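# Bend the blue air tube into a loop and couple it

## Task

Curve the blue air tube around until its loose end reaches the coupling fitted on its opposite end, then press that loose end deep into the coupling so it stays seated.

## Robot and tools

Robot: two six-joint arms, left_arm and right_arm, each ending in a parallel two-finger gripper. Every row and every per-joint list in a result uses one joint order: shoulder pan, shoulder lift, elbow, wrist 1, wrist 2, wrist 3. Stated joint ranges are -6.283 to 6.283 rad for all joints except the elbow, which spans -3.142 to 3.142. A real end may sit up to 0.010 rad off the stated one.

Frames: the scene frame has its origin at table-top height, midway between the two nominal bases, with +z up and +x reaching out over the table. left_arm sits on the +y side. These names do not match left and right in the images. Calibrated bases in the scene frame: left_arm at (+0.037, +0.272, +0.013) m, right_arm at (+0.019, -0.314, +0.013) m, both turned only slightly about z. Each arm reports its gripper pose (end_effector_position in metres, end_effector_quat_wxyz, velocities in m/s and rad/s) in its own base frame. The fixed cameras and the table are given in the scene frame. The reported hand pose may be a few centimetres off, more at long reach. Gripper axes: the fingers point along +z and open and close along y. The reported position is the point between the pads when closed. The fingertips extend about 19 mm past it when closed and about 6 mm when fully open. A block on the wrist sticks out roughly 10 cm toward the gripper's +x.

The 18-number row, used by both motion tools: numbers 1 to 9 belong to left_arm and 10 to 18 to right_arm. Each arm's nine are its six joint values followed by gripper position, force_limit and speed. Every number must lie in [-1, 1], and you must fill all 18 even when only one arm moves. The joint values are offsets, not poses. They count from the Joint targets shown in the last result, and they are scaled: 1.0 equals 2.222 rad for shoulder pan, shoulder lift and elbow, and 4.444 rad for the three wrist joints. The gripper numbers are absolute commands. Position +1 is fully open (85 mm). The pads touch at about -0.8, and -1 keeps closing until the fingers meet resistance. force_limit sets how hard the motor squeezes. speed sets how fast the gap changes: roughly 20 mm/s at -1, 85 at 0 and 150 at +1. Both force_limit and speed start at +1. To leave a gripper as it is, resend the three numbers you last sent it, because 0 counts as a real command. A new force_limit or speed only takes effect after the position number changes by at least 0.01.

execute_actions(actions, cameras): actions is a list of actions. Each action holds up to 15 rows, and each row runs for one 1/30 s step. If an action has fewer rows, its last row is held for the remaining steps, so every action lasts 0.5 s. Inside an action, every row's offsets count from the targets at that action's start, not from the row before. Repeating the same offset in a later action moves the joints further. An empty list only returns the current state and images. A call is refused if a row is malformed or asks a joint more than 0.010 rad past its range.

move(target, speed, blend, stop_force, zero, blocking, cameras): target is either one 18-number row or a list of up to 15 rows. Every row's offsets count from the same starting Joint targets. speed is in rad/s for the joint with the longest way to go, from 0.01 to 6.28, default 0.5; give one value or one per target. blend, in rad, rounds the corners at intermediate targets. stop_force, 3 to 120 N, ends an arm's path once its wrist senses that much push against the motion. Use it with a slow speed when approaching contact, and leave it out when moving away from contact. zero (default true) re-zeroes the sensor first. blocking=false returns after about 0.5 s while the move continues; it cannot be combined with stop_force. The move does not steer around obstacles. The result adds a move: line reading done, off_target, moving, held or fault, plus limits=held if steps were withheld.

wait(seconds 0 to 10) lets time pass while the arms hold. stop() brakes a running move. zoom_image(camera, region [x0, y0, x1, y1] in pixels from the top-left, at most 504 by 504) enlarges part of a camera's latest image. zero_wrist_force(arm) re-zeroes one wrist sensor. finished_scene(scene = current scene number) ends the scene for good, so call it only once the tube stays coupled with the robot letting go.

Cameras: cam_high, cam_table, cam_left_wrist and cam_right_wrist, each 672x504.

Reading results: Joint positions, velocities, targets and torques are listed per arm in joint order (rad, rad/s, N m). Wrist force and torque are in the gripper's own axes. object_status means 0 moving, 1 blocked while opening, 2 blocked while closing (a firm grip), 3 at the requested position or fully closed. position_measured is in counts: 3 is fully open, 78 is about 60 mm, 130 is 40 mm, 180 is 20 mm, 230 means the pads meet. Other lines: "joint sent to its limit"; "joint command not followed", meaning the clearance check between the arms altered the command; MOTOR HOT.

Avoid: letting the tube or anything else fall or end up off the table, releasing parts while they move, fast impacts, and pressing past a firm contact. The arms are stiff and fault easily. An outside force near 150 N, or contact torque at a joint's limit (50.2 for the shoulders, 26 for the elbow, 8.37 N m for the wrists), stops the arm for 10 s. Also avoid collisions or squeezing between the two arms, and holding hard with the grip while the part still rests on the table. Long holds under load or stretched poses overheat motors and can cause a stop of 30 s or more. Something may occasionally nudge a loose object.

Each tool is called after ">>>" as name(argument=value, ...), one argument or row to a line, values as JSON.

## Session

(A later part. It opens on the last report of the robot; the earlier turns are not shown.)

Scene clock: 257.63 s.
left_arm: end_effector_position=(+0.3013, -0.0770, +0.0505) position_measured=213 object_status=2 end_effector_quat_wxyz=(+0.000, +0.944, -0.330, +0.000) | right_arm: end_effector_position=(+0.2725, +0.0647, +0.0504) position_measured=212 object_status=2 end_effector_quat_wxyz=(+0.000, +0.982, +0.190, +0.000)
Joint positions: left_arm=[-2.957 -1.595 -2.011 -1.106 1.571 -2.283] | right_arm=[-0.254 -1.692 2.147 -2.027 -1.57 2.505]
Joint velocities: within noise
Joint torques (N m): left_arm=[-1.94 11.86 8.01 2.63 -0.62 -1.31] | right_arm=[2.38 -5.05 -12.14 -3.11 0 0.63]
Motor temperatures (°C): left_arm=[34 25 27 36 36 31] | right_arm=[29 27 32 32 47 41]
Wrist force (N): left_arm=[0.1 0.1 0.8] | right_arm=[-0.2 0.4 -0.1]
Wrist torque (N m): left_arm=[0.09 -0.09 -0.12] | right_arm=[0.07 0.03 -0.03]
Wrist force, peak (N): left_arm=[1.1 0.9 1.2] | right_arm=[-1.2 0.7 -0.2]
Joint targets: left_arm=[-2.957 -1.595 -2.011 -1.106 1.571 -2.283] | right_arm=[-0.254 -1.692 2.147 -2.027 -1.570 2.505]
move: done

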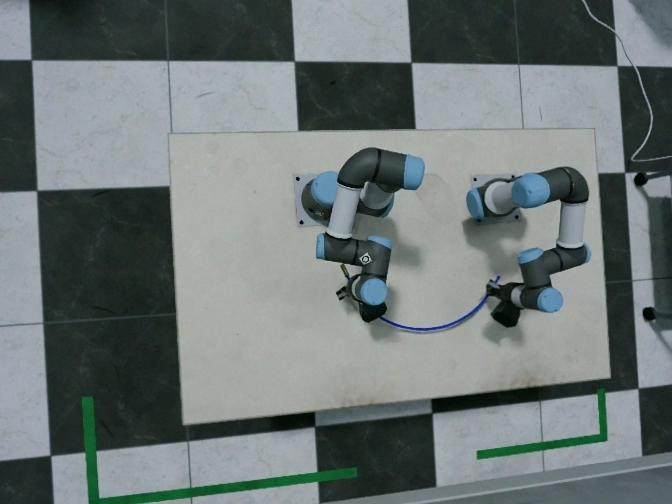

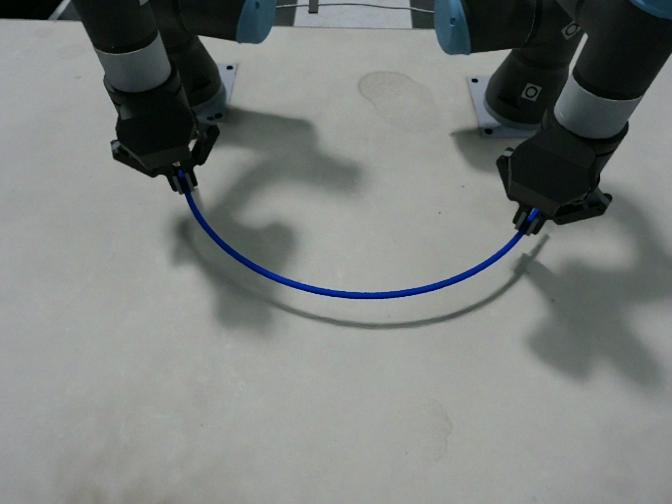

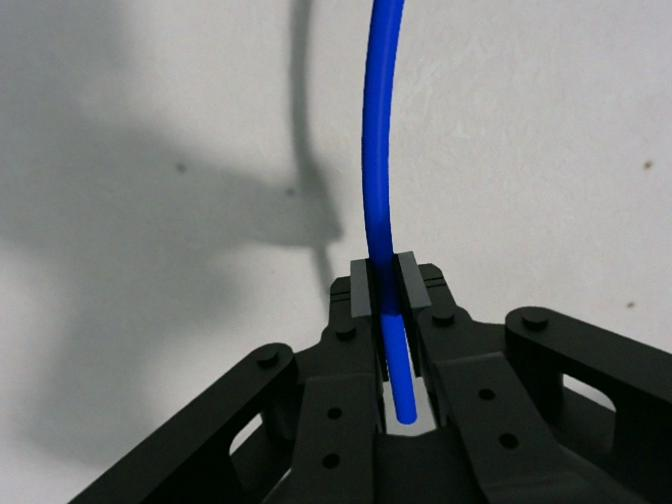

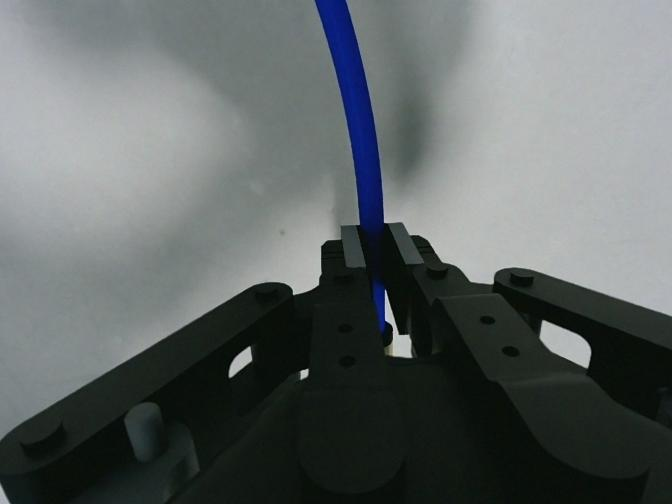

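>>> move(
  target=[
    [-0.0762,0.0470,-0.0453,-0.0009,0,-0.1814,-1,-0.3,-1,0.0865,0.0559,-0.0517,-0.0021,0,0.1355,-1,-0.3,-1],
    [-0.1821,0.0094,-0.0096,0,0,-0.3522,-1,-0.3,-1,0.1826,0.0876,-0.0849,-0.0013,0,0.3014,-1,-0.3,-1],
    [-0.2350,-0.0056,0.0057,0,0,-0.4965,-1,-0.3,-1,0.2324,0.0998,-0.0984,-0.0007,0,0.4441,-1,-0.3,-1],
  ],
  speed=0.4,
  blend=0.1,
)

Scene clock: 268.93 s.
left_arm: end_effector_position=(+0.2257, -0.2180, +0.0505) position_measured=213 object_status=2 end_effector_quat_wxyz=(+0.000, +0.875, +0.484, +0.000) | right_arm: end_effector_position=(+0.2568, +0.2047, +0.0503) position_measured=212 object_status=2 end_effector_quat_wxyz=(+0.000, +0.859, -0.512, +0.000)
Joint positions: left_arm=[-3.479 -1.607 -1.998 -1.106 1.571 -4.489] | right_arm=[0.262 -1.47 1.929 -2.03 -1.57 4.479]
Joint velocities: within noise
Joint torques (N m): left_arm=[-2.05 7.59 11.44 2.33 -0.76 -1.41] | right_arm=[2.39 -8.4 -12.11 -1.23 0.1 0.69]
Motor temperatures (°C): left_arm=[34 25 27 36 36 31] | right_arm=[29 27 32 32 47 41]
Wrist force (N): left_arm=[-0.1 0.3 1.3] | right_arm=[-0.6 0.3 -0.4]
Wrist torque (N m): left_arm=[0.09 -0.15 -0.01] | right_arm=[0.08 -0.01 -0.14]
Wrist force, peak (N): left_arm=[0.0 0.5 1.5] | right_arm=[-0.8 0.4 -0.4]
Joint targets: left_arm=[-3.479 -1.607 -1.998 -1.106 1.571 -4.490] | right_arm=[0.262 -1.470 1.929 -2.030 -1.570 4.479]
move: done

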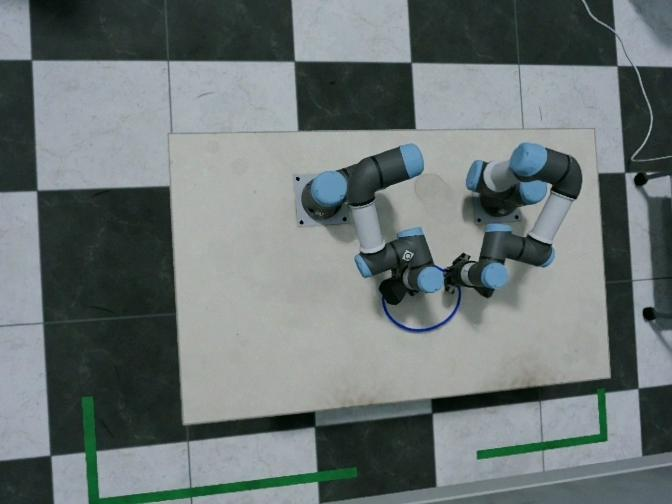

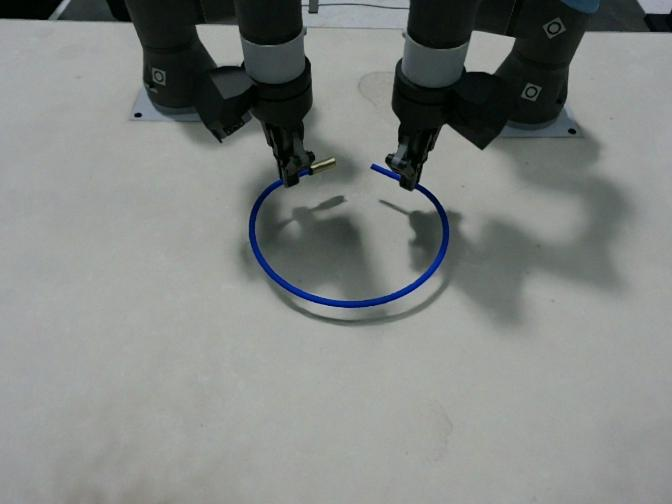

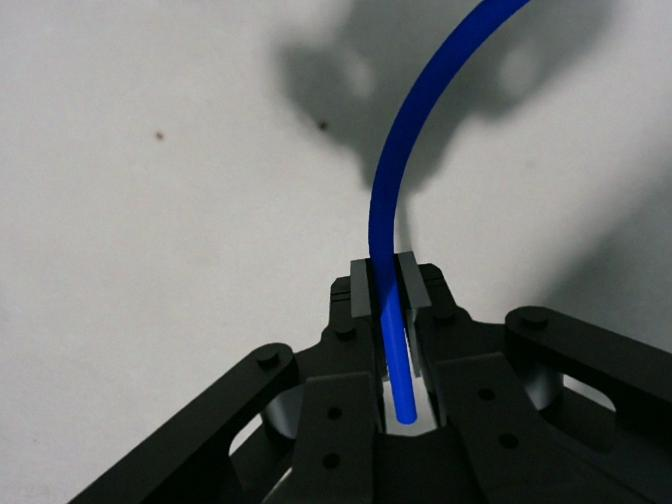

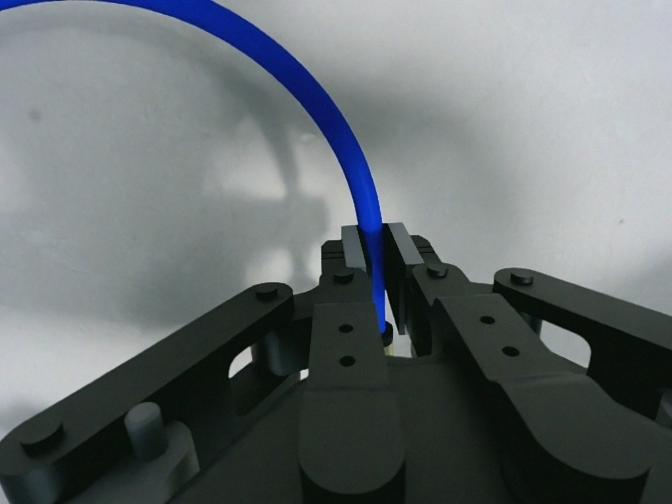

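>>> move(
  target=[0,0,0,0,0,-0.1178,-1,-0.3,-1,0,0,0,0,0,0.1178,-1,-0.3,-1],
  speed=0.4,
)

>>> zoom_image(
  camera="cam_table",
  region=[250, 100, 450, 250],
)

>>> zoom_image(
  camera="cam_high",
  region=[380, 240, 500, 330],
)

Scene clock: 273.37 s.
left_arm: end_effector_position=(+0.2257, -0.2181, +0.0505) position_measured=213 object_status=2 end_effector_quat_wxyz=(+0.000, +0.720, +0.694, +0.000) | right_arm: end_effector_position=(+0.2568, +0.2047, +0.0503) position_measured=212 object_status=2 end_effector_quat_wxyz=(+0.000, +0.697, -0.717, +0.000)
Joint positions: left_arm=[-3.479 -1.607 -1.998 -1.106 1.571 -5.013] | right_arm=[0.262 -1.47 1.929 -2.03 -1.57 5.002]
Joint velocities: within noise
Joint torques (N m): left_arm=[-1.32 7.49 9.12 1.84 -0.5 -1.57] | right_arm=[1.28 -8.67 -9.57 -1.6 0.25 0.91]
Motor temperatures (°C): left_arm=[34 25 27 36 36 31] | right_arm=[29 27 32 32 47 41]
Wrist force (N): left_arm=[-1.2 0.2 1.0] | right_arm=[-1.4 0.4 -0.3]
Wrist torque (N m): left_arm=[0.11 -0.17 0.06] | right_arm=[0.06 -0.07 -0.21]
Wrist force, peak (N): left_arm=[-1.2 0.4 1.2] | right_arm=[-1.5 0.4 -0.1]
Joint targets: left_arm=[-3.479 -1.607 -1.998 -1.106 1.571 -5.013] | right_arm=[0.262 -1.470 1.929 -2.030 -1.570 5.002]
move: done

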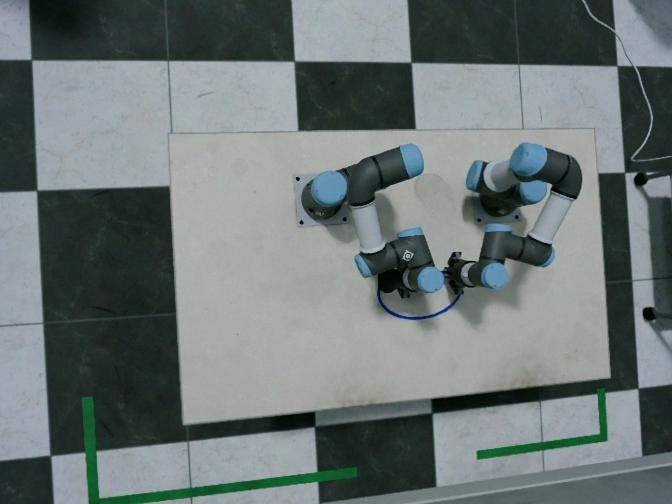

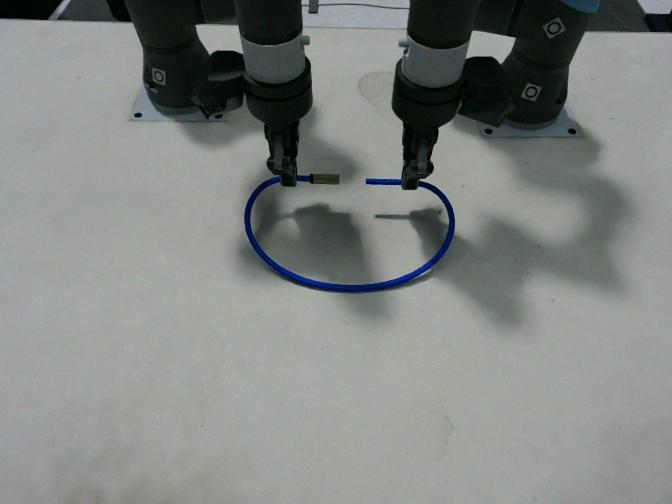

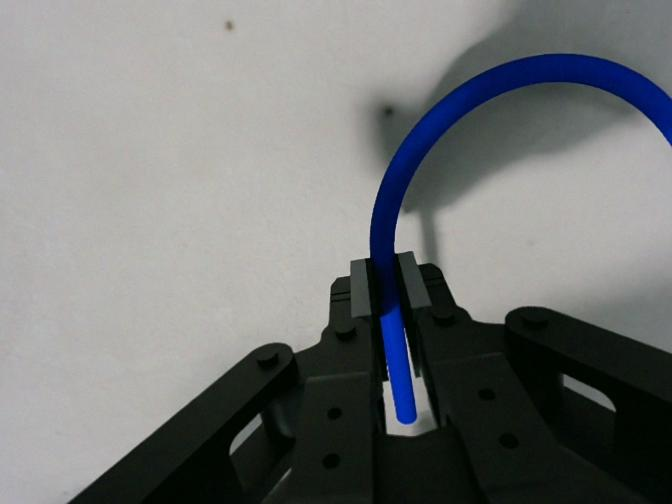

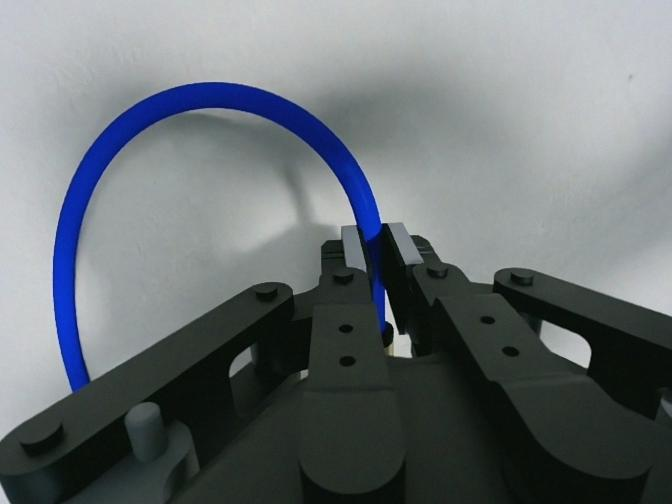

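Scaled by 2.520 from the camera's 672x504 image, which has a finer 960x720 frame.

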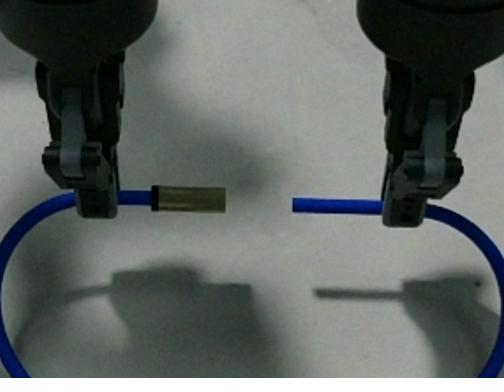

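Scaled by 4.200 from the camera's 672x504 image, which has a finer 960x720 frame.

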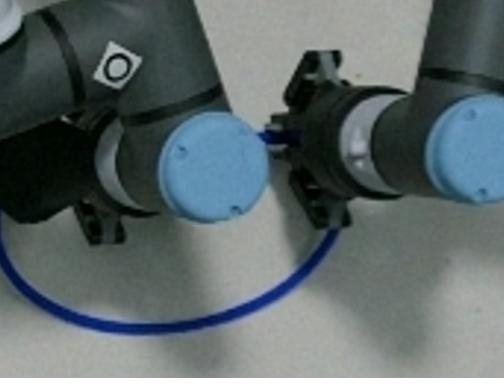

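>>> zoom_image(
  camera="cam_table",
  region=[300, 160, 400, 235],
)

>>> zoom_image(
  camera="cam_left_wrist",
  region=[330, 330, 480, 450],
)

>>> zoom_image(
  camera="cam_high",
  region=[430, 250, 480, 290],
)

Scaled by 5.040 from the camera's 672x504 image, which has a finer 960x720 frame.

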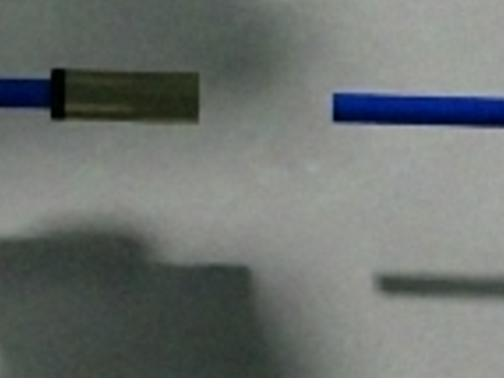

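Scaled by 3.360 from the camera's 672x504 image, which has a finer 960x720 frame.

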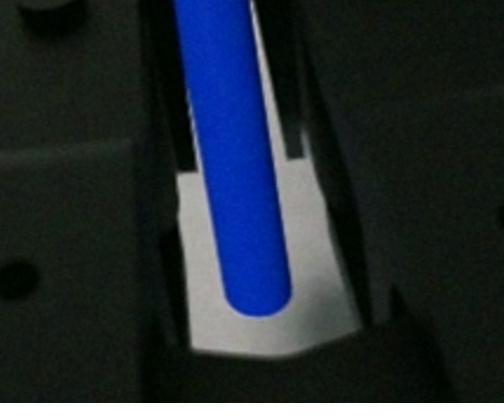

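Scaled by 10.080 from the camera's 672x504 image, which has a finer 960x720 frame.

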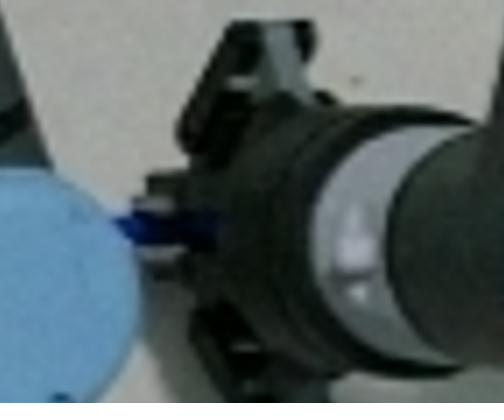

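>>> move(
  target=[-0.0463,-0.0406,0.0493,-0.0047,0,-0.0234,-1,-0.3,-1,0,0,0,0,0,0,-1,-0.3,-1],
  speed=0.06,
  stop_force=6,
  cameras=["cam_table","cam_high"],
)

>>> zoom_image(
  camera="cam_table",
  region=[280, 160, 380, 235],
)

Scene clock: 305.77 s.
left_arm: end_effector_position=(+0.2232, -0.2500, +0.0523) position_measured=213 object_status=2 end_effector_quat_wxyz=(+0.000, +0.720, +0.694, +0.000) | right_arm: end_effector_position=(+0.2568, +0.2047, +0.0503) position_measured=212 object_status=2 end_effector_quat_wxyz=(+0.000, +0.697, -0.717, +0.000)
Joint positions: left_arm=[-3.582 -1.697 -1.888 -1.127 1.571 -5.117] | right_arm=[0.262 -1.47 1.929 -2.03 -1.57 5.002]
Joint velocities: within noise
Joint torques (N m): left_arm=[-1.54 8.71 10.95 1.23 0.88 -1.44] | right_arm=[0.48 -9.13 -7.59 -1.95 0.43 0.66]
Motor temperatures (°C): left_arm=[34 25 27 36 36 31] | right_arm=[29 27 32 32 47 41]
Wrist force (N): left_arm=[-0.7 -0.2 1.4] | right_arm=[-1.1 0.5 -0.1]
Wrist torque (N m): left_arm=[0.05 -0.20 0.03] | right_arm=[0.08 -0.07 -0.19]
Wrist force, peak (N): left_arm=[-1.3 0.3 1.3] | right_arm=[-1.5 0.5 -0.3]
Joint targets: left_arm=[-3.582 -1.697 -1.888 -1.127 1.571 -5.117] | right_arm=[0.262 -1.470 1.929 -2.030 -1.570 5.002]
move: done
Images, in order (width x height): cam_high 672x504, cam_table 672x504.

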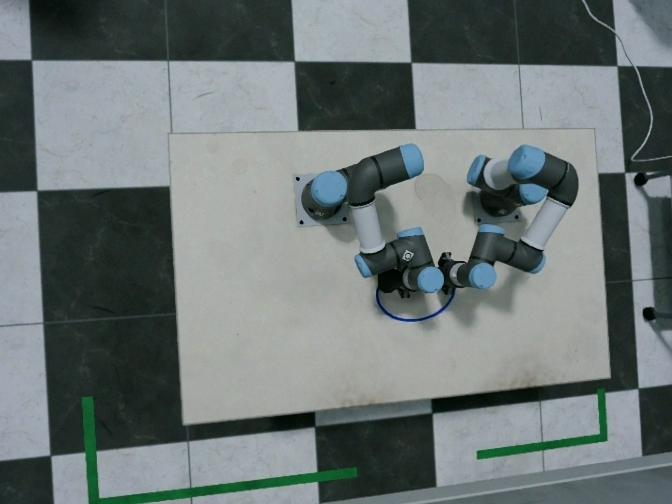

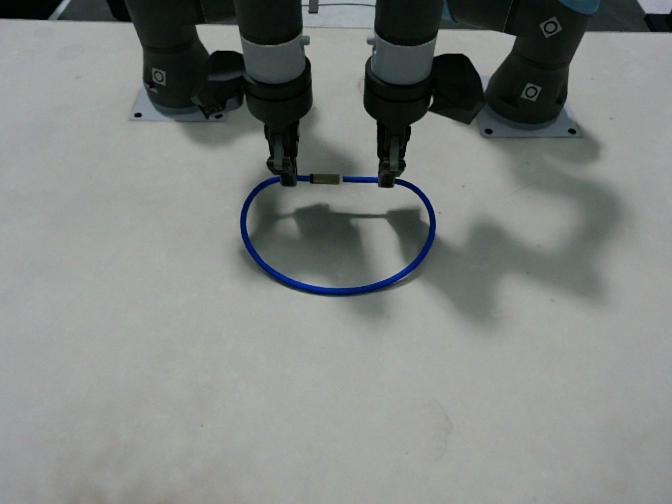

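Scaled by 5.040 from the camera's 672x504 image, which has a finer 960x720 frame.

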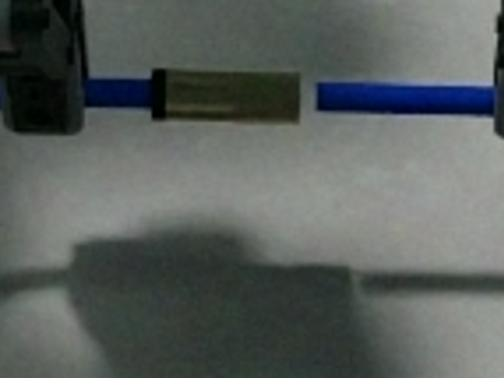

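>>> move(
  target=[-0.0128,-0.0140,0.0167,-0.0014,0,-0.0064,-1,-0.3,-1,0,0,0,0,0,0,-1,-0.3,-1],
  speed=0.03,
  stop_force=6,
  cameras=["cam_table"],
)

>>> zoom_image(
  camera="cam_table",
  region=[280, 160, 380, 235],
)

Scene clock: 314.00 s.
left_arm: end_effector_position=(+0.2231, -0.2599, +0.0524) position_measured=213 object_status=2 end_effector_quat_wxyz=(+0.000, +0.720, +0.694, +0.000) | right_arm: end_effector_position=(+0.2568, +0.2047, +0.0503) position_measured=212 object_status=2 end_effector_quat_wxyz=(+0.000, +0.697, -0.717, +0.000)
Joint positions: left_arm=[-3.61 -1.728 -1.851 -1.133 1.571 -5.146] | right_arm=[0.262 -1.47 1.929 -2.03 -1.57 5.002]
Joint velocities: within noise
Joint torques (N m): left_arm=[-1.65 9.05 10.99 1.24 1.16 -1.48] | right_arm=[-0.86 -9.44 -7.55 -2.4 0.42 0.62]
Motor temperatures (°C): left_arm=[34 25 27 36 36 31] | right_arm=[29 27 32 32 47 41]
Wrist force (N): left_arm=[-0.7 0.1 1.5] | right_arm=[-1.0 0.6 -0.1]
Wrist torque (N m): left_arm=[0.08 -0.17 0.02] | right_arm=[0.07 -0.05 -0.19]
Wrist force, peak (N): left_arm=[-0.8 -0.3 1.5] | right_arm=[-1.3 0.5 -0.3]
Joint targets: left_arm=[-3.610 -1.728 -1.851 -1.133 1.571 -5.146] | right_arm=[0.262 -1.470 1.929 -2.030 -1.570 5.002]
move: done
Images, in order (width x height): cam_table 672x504.

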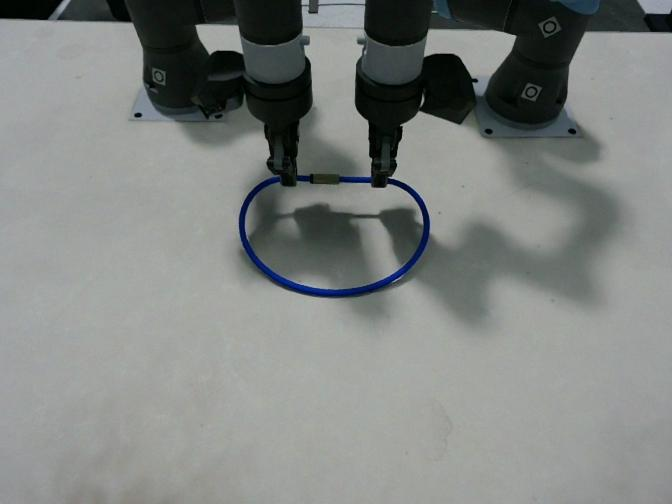

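Scaled by 5.040 from the camera's 672x504 image, which has a finer 960x720 frame.

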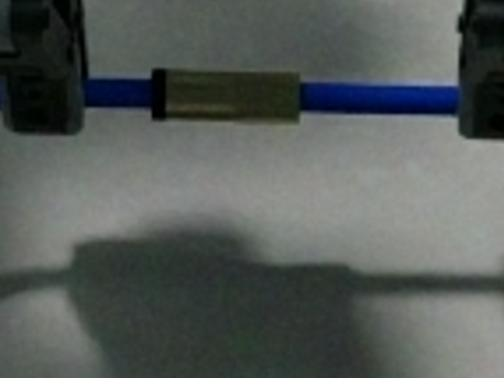

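>>> move(
  target=[-0.0128,-0.0140,0.0167,-0.0014,0,-0.0064,-1,-0.3,-1,0,0,0,0,0,0,-1,-0.3,-1],
  speed=0.03,
  stop_force=18,
  cameras=["cam_table"],
)

>>> zoom_image(
  camera="cam_table",
  region=[280, 160, 380, 235],
)

Scene clock: 319.03 s.
left_arm: end_effector_position=(+0.2226, -0.2699, +0.0522) position_measured=213 object_status=2 end_effector_quat_wxyz=(-0.001, +0.720, +0.694, +0.000) | right_arm: end_effector_position=(+0.2568, +0.2047, +0.0503) position_measured=212 object_status=2 end_effector_quat_wxyz=(+0.000, +0.697, -0.717, +0.000)
Joint positions: left_arm=[-3.639 -1.76 -1.814 -1.14 1.571 -5.174] | right_arm=[0.262 -1.47 1.929 -2.03 -1.57 5.002]
Joint velocities: within noise
Joint torques (N m): left_arm=[-1.99 9.36 10.93 1.16 1.12 -1.49] | right_arm=[-1.42 -9.77 -7.91 -2.65 0.46 0.49]
Motor temperatures (°C): left_arm=[34 25 27 36 36 31] | right_arm=[29 27 32 32 47 41]
Wrist force (N): left_arm=[-0.5 0.3 1.2] | right_arm=[-0.9 0.6 0.0]
Wrist torque (N m): left_arm=[0.10 -0.17 0.01] | right_arm=[0.07 -0.04 -0.19]
Wrist force, peak (N): left_arm=[-1.0 0.1 1.6] | right_arm=[-1.2 0.7 -0.2]
Joint targets: left_arm=[-3.639 -1.760 -1.814 -1.140 1.571 -5.174] | right_arm=[0.262 -1.470 1.929 -2.030 -1.570 5.002]
move: done
Images, in order (width x height): cam_table 672x504.

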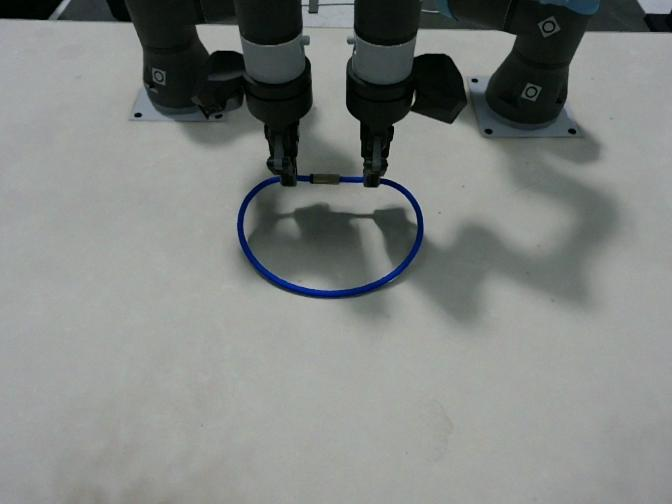

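Scaled by 5.040 from the camera's 672x504 image, which has a finer 960x720 frame.

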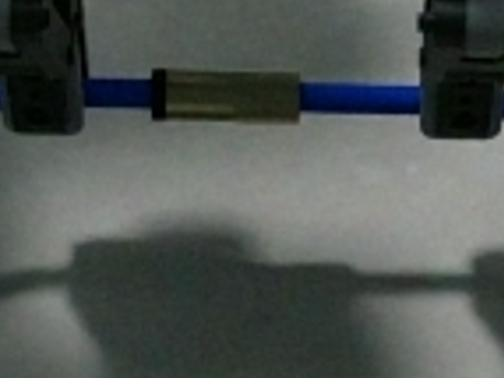

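>>> move(
  target=[-0.0128,-0.0140,0.0167,-0.0014,0,-0.0064,-1,-0.3,-1,0,0,0,0,0,0,-1,-0.3,-1],
  speed=0.03,
  stop_force=18,
  cameras=["cam_table","cam_left_wrist"],
)

>>> zoom_image(
  camera="cam_table",
  region=[280, 160, 380, 235],
)

Scene clock: 323.10 s.
left_arm: end_effector_position=(+0.2223, -0.2732, +0.0520) position_measured=213 object_status=2 end_effector_quat_wxyz=(-0.001, +0.719, +0.695, +0.000) | right_arm: end_effector_position=(+0.2568, +0.2047, +0.0503) position_measured=212 object_status=2 end_effector_quat_wxyz=(+0.000, +0.697, -0.717, +0.000)
Joint positions: left_arm=[-3.648 -1.77 -1.802 -1.142 1.571 -5.184] | right_arm=[0.262 -1.47 1.929 -2.03 -1.57 5.002]
Joint velocities: within noise
Joint torques (N m): left_arm=[-1.37 15.37 10.6 4.31 -5.12 1.06] | right_arm=[5.86 -10.23 -13.3 -3.38 5.05 0.5]
Motor temperatures (°C): left_arm=[34 25 27 36 36 31] | right_arm=[29 27 32 32 47 41]
Wrist force (N): left_arm=[17.0 -0.2 1.2] | right_arm=[16.6 0.5 -0.3]
Wrist torque (N m): left_arm=[0.06 0.02 0.01] | right_arm=[0.06 0.14 -0.19]
Wrist force, peak (N): left_arm=[18.9 0.0 1.4] | right_arm=[18.5 0.5 0.0]
Joint targets: left_arm=[-3.648 -1.770 -1.802 -1.142 1.571 -5.184] | right_arm=[0.262 -1.470 1.929 -2.030 -1.570 5.002]
move: contact (left_arm); left_arm: the elbow is farthest, 0.025 rad from its target
Images, in order (width x height): cam_table 672x504, cam_left_wrist 672x504.

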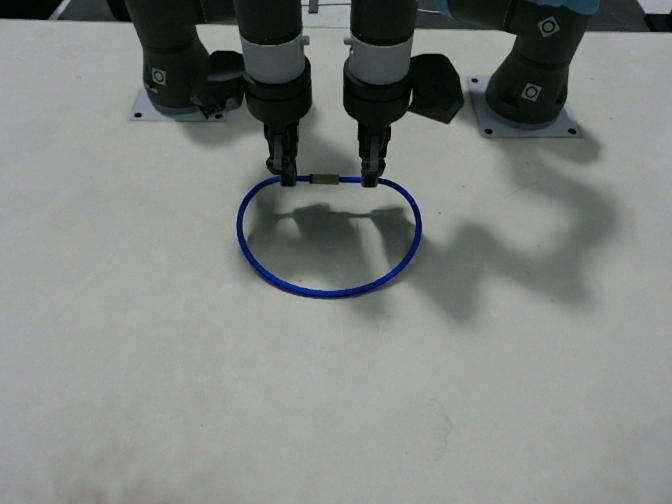

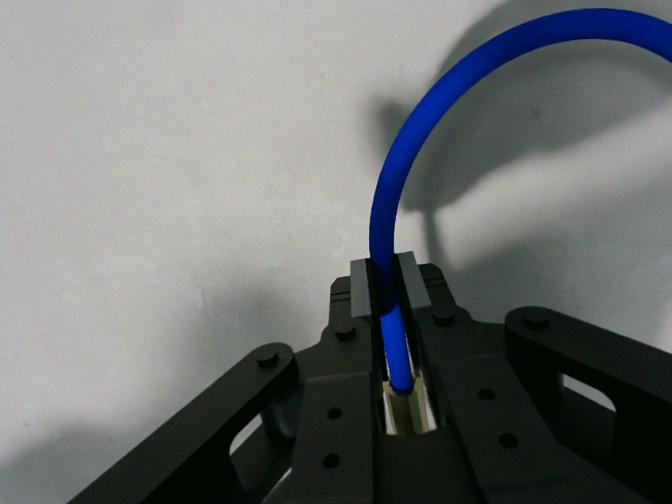

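Scaled by 5.040 from the camera's 672x504 image, which has a finer 960x720 frame.

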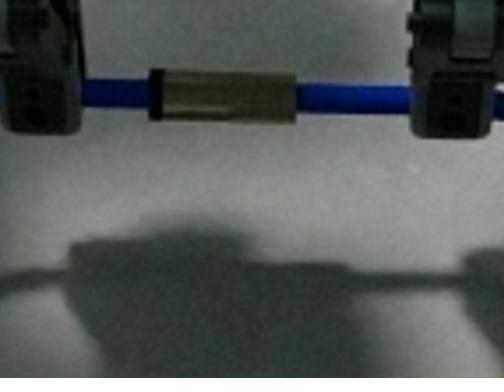

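>>> move(
  target=[-0.0128,-0.0140,0.0167,-0.0014,0,-0.0064,-1,-0.3,-1,0,0,0,0,0,0,-1,-0.3,-1],
  speed=0.02,
  stop_force=24,
  zero=false,
  cameras=["cam_table","cam_left_wrist"],
)

>>> zoom_image(
  camera="cam_table",
  region=[280, 160, 380, 235],
)

Scene clock: 327.83 s.
left_arm: end_effector_position=(+0.2223, -0.2738, +0.0520) position_measured=213 object_status=2 end_effector_quat_wxyz=(-0.001, +0.719, +0.695, +0.000) | right_arm: end_effector_position=(+0.2568, +0.2047, +0.0503) position_measured=212 object_status=2 end_effector_quat_wxyz=(+0.000, +0.697, -0.717, +0.000)
Joint positions: left_arm=[-3.65 -1.772 -1.799 -1.142 1.571 -5.185] | right_arm=[0.262 -1.47 1.929 -2.03 -1.57 5.002]
Joint velocities: within noise
Joint torques (N m): left_arm=[-2.56 15.75 11.7 5.14 -5.78 1.02] | right_arm=[6.52 -10.86 -12.25 -4.12 6.86 0.31]
Motor temperatures (°C): left_arm=[34 25 27 36 36 31] | right_arm=[29 27 32 32 47 41]
Wrist force (N): left_arm=[23.0 0.1 1.4] | right_arm=[22.6 0.6 -0.4]
Wrist torque (N m): left_arm=[0.12 0.07 0.01] | right_arm=[0.08 0.18 -0.20]
Wrist force, peak (N): left_arm=[24.8 0.0 1.3] | right_arm=[24.5 0.5 -0.2]
Joint targets: left_arm=[-3.650 -1.772 -1.799 -1.142 1.571 -5.185] | right_arm=[0.262 -1.470 1.929 -2.030 -1.570 5.002]
move: contact (left_arm); left_arm: the elbow is farthest, 0.035 rad from its target
Images, in order (width x height): cam_table 672x504, cam_left_wrist 672x504.

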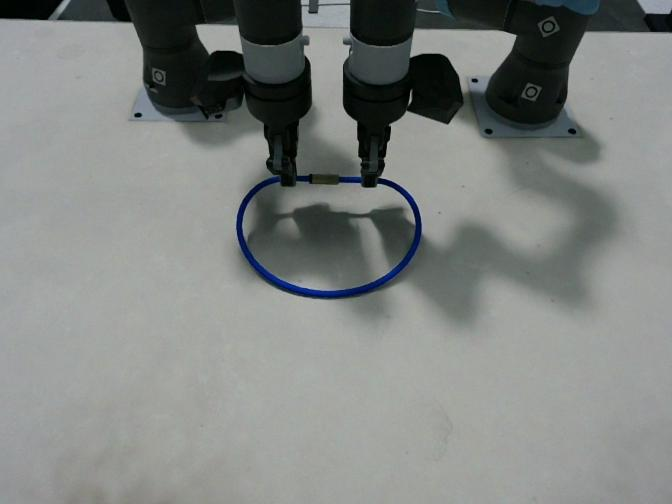

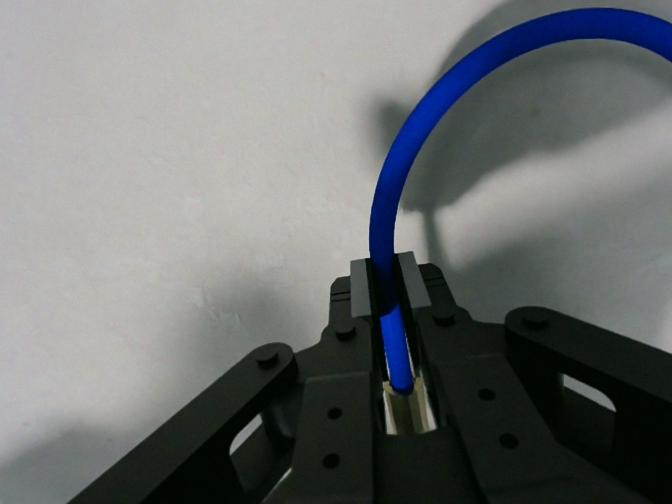

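Scaled by 5.040 from the camera's 672x504 image, which has a finer 960x720 frame.

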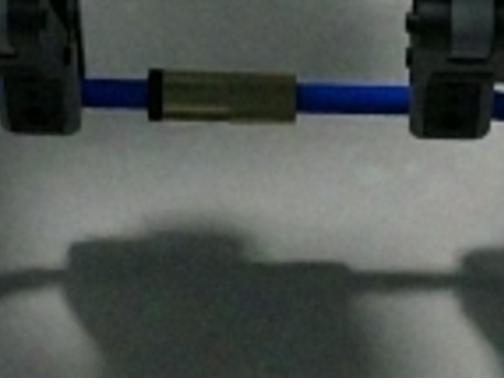

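>>> move(
  target=[
    [0.0014,0.0018,-0.0032,0.0008,0,0.0007,-1,-0.3,-1,0,0,0,0,0,0,-1,-0.3,-1],
    [0.0014,-0.0167,-0.0295,0.0232,0,0.0007,-1,-0.3,-1,0,0.0205,0.0270,-0.0238,0,0,-1,-0.3,-1],
    [0.0014,-0.0392,-0.0520,0.0457,0,0.0007,-1,-0.3,-1,0,0.0454,0.0505,-0.0480,0,0,-1,-0.3,-1],
  ],
  speed=[0.03,0.1,0.1],
)

>>> zoom_image(
  camera="cam_table",
  region=[280, 170, 400, 260],
)

Scene clock: 340.30 s.
left_arm: end_effector_position=(+0.2221, -0.2725, +0.0097) position_measured=213 object_status=2 end_effector_quat_wxyz=(-0.001, +0.719, +0.695, +0.000) | right_arm: end_effector_position=(+0.2568, +0.2048, +0.0084) position_measured=212 object_status=2 end_effector_quat_wxyz=(+0.000, +0.697, -0.717, +0.000)
Joint positions: left_arm=[-3.647 -1.859 -1.915 -0.94 1.571 -5.182] | right_arm=[0.262 -1.369 2.041 -2.243 -1.57 5.002]
Joint velocities: within noise
Joint torques (N m): left_arm=[-0.15 10.71 8.8 3.65 -2.35 0.99] | right_arm=[0.79 -9.17 -7.12 -3.96 2.36 0.3]
Motor temperatures (°C): left_arm=[34 25 27 36 36 31] | right_arm=[29 27 32 32 47 41]
Wrist force (N): left_arm=[11.1 0.0 1.1] | right_arm=[10.8 0.5 0.1]
Wrist torque (N m): left_arm=[0.06 -0.05 0.02] | right_arm=[0.04 0.14 -0.21]
Wrist force, peak (N): left_arm=[23.2 0.2 1.6] | right_arm=[22.8 0.5 -0.2]
Joint targets: left_arm=[-3.647 -1.859 -1.915 -0.939 1.571 -5.182] | right_arm=[0.262 -1.369 2.041 -2.243 -1.570 5.002]
move: done

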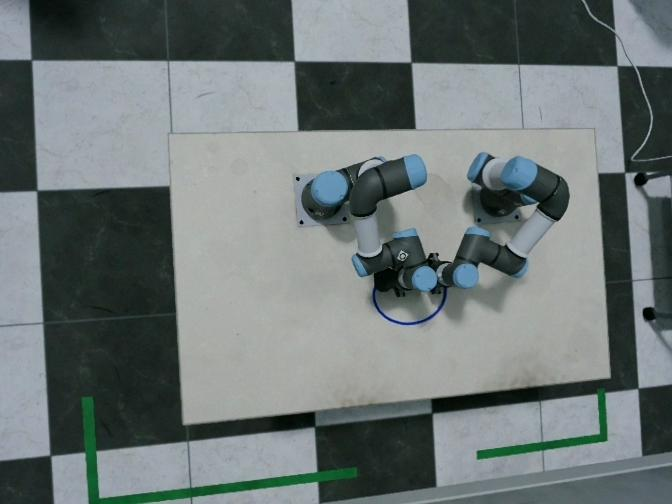

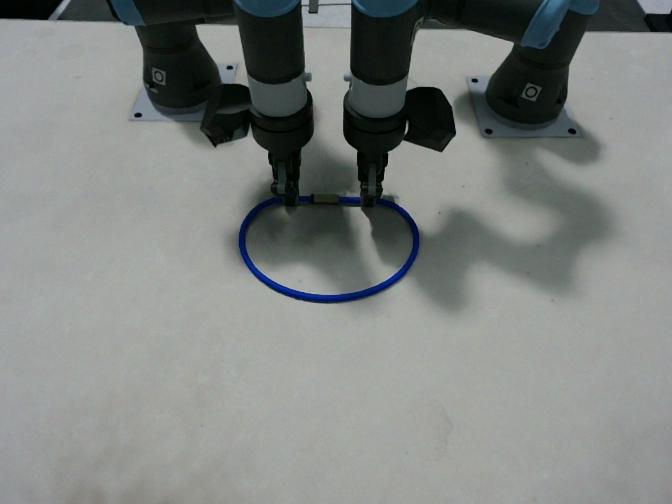

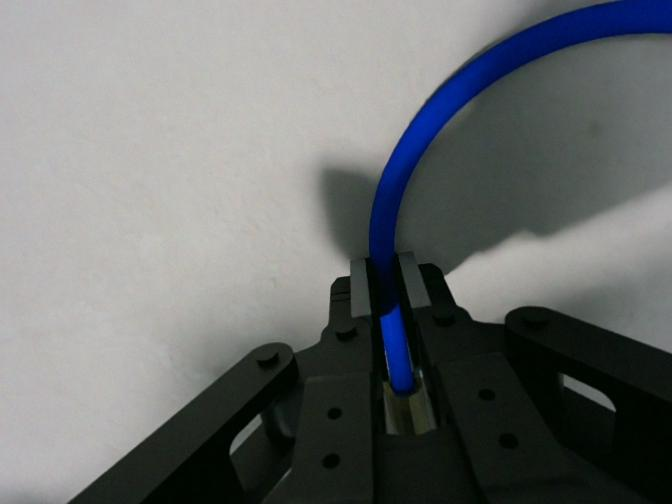

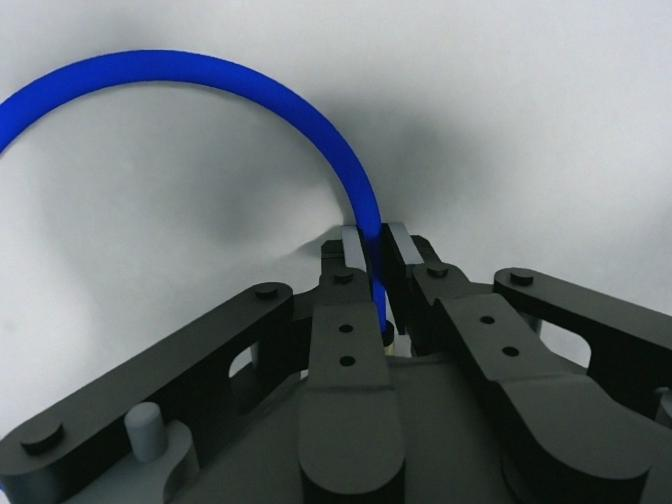

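Scaled by 4.200 from the camera's 672x504 image, which has a finer 960x720 frame.

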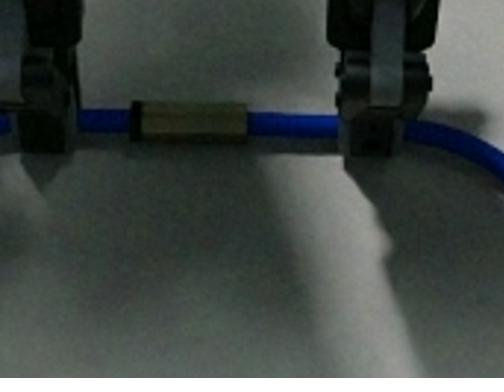

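>>> move(
  target=[
    [0.001,0.0011,-0.0013,0.0001,0,0.0005,-1,-0.3,-1,0,0,0,0,0,0,-1,-0.3,-1],
    [0.001,0.0011,-0.0013,0.0001,0,0.0005,-0.1,-0.3,-1,0,0,0,0,0,0,-0.1,-0.3,-1],
  ],
  speed=0.02,
)

>>> zoom_image(
  camera="cam_table",
  region=[280, 170, 400, 260],
)

Scene clock: 347.53 s.
left_arm: end_effector_position=(+0.2222, -0.2717, +0.0098) position_measured=141 object_status=0 end_effector_quat_wxyz=(-0.001, +0.719, +0.695, +0.000) | right_arm: end_effector_position=(+0.2568, +0.2047, +0.0084) position_measured=141 object_status=0 end_effector_quat_wxyz=(+0.000, +0.697, -0.717, +0.000)
Joint positions: left_arm=[-3.645 -1.857 -1.918 -0.939 1.571 -5.18] | right_arm=[0.262 -1.369 2.041 -2.243 -1.57 5.002]
Joint velocities: within noise
Joint torques (N m): left_arm=[2.08 12.15 7.65 1.43 -0.76 1.14] | right_arm=[1.1 -9.71 -10.37 -1.57 0.48 0.13]
Motor temperatures (°C): left_arm=[34 25 27 36 36 31] | right_arm=[29 27 32 32 47 41]
Wrist force (N): left_arm=[0.2 0.8 1.2] | right_arm=[0.1 -0.3 -0.4]
Wrist torque (N m): left_arm=[0.22 -0.11 -0.18] | right_arm=[-0.06 -0.04 0.02]
Wrist force, peak (N): left_arm=[11.3 0.1 0.6] | right_arm=[10.9 0.7 -0.3]
Joint targets: left_arm=[-3.645 -1.857 -1.918 -0.939 1.571 -5.180] | right_arm=[0.262 -1.369 2.041 -2.243 -1.570 5.002]
move: done

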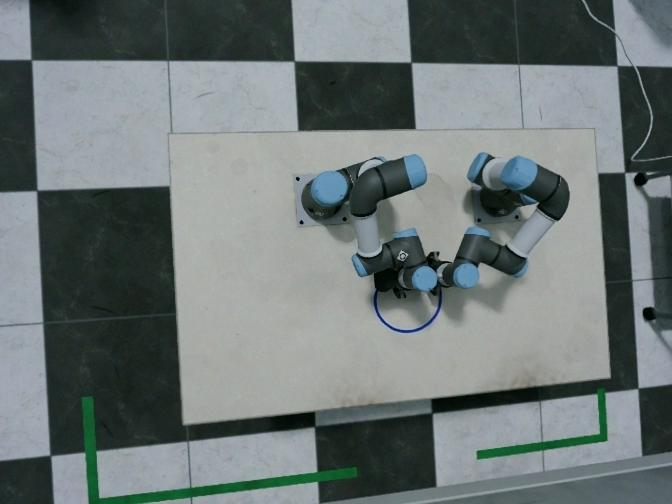

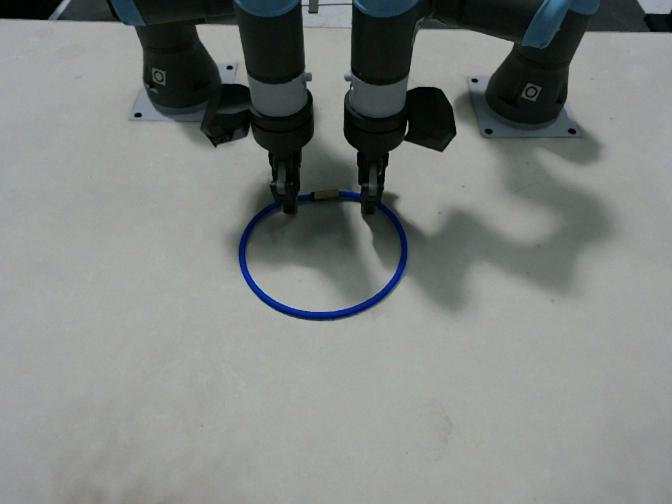

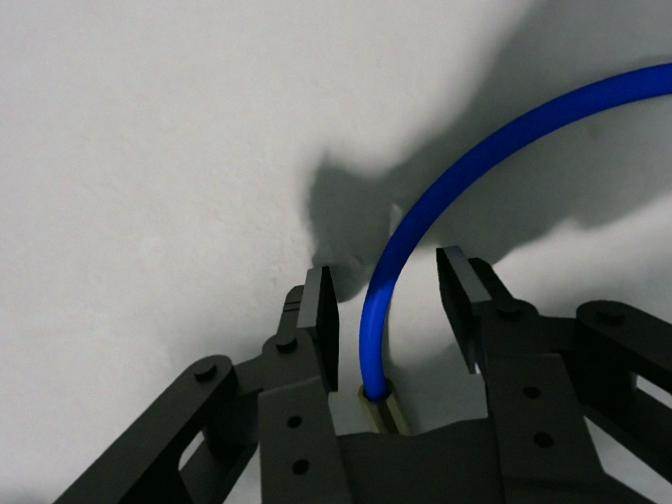

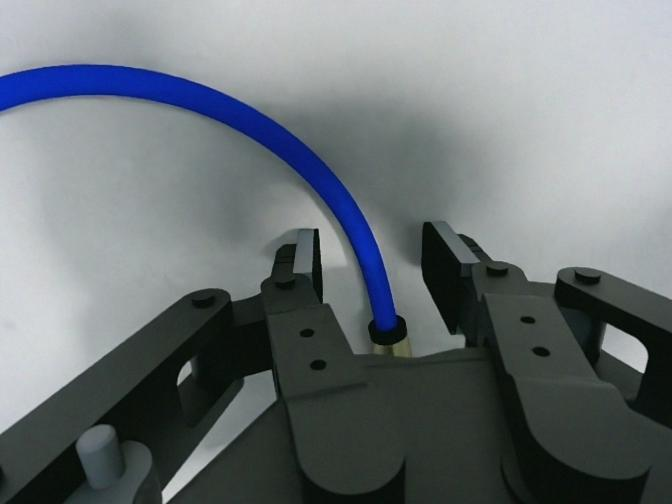

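Scaled by 4.200 from the camera's 672x504 image, which has a finer 960x720 frame.

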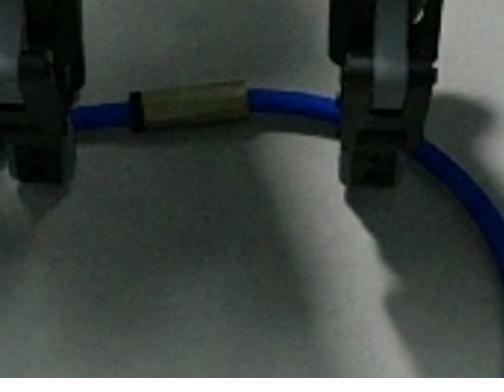

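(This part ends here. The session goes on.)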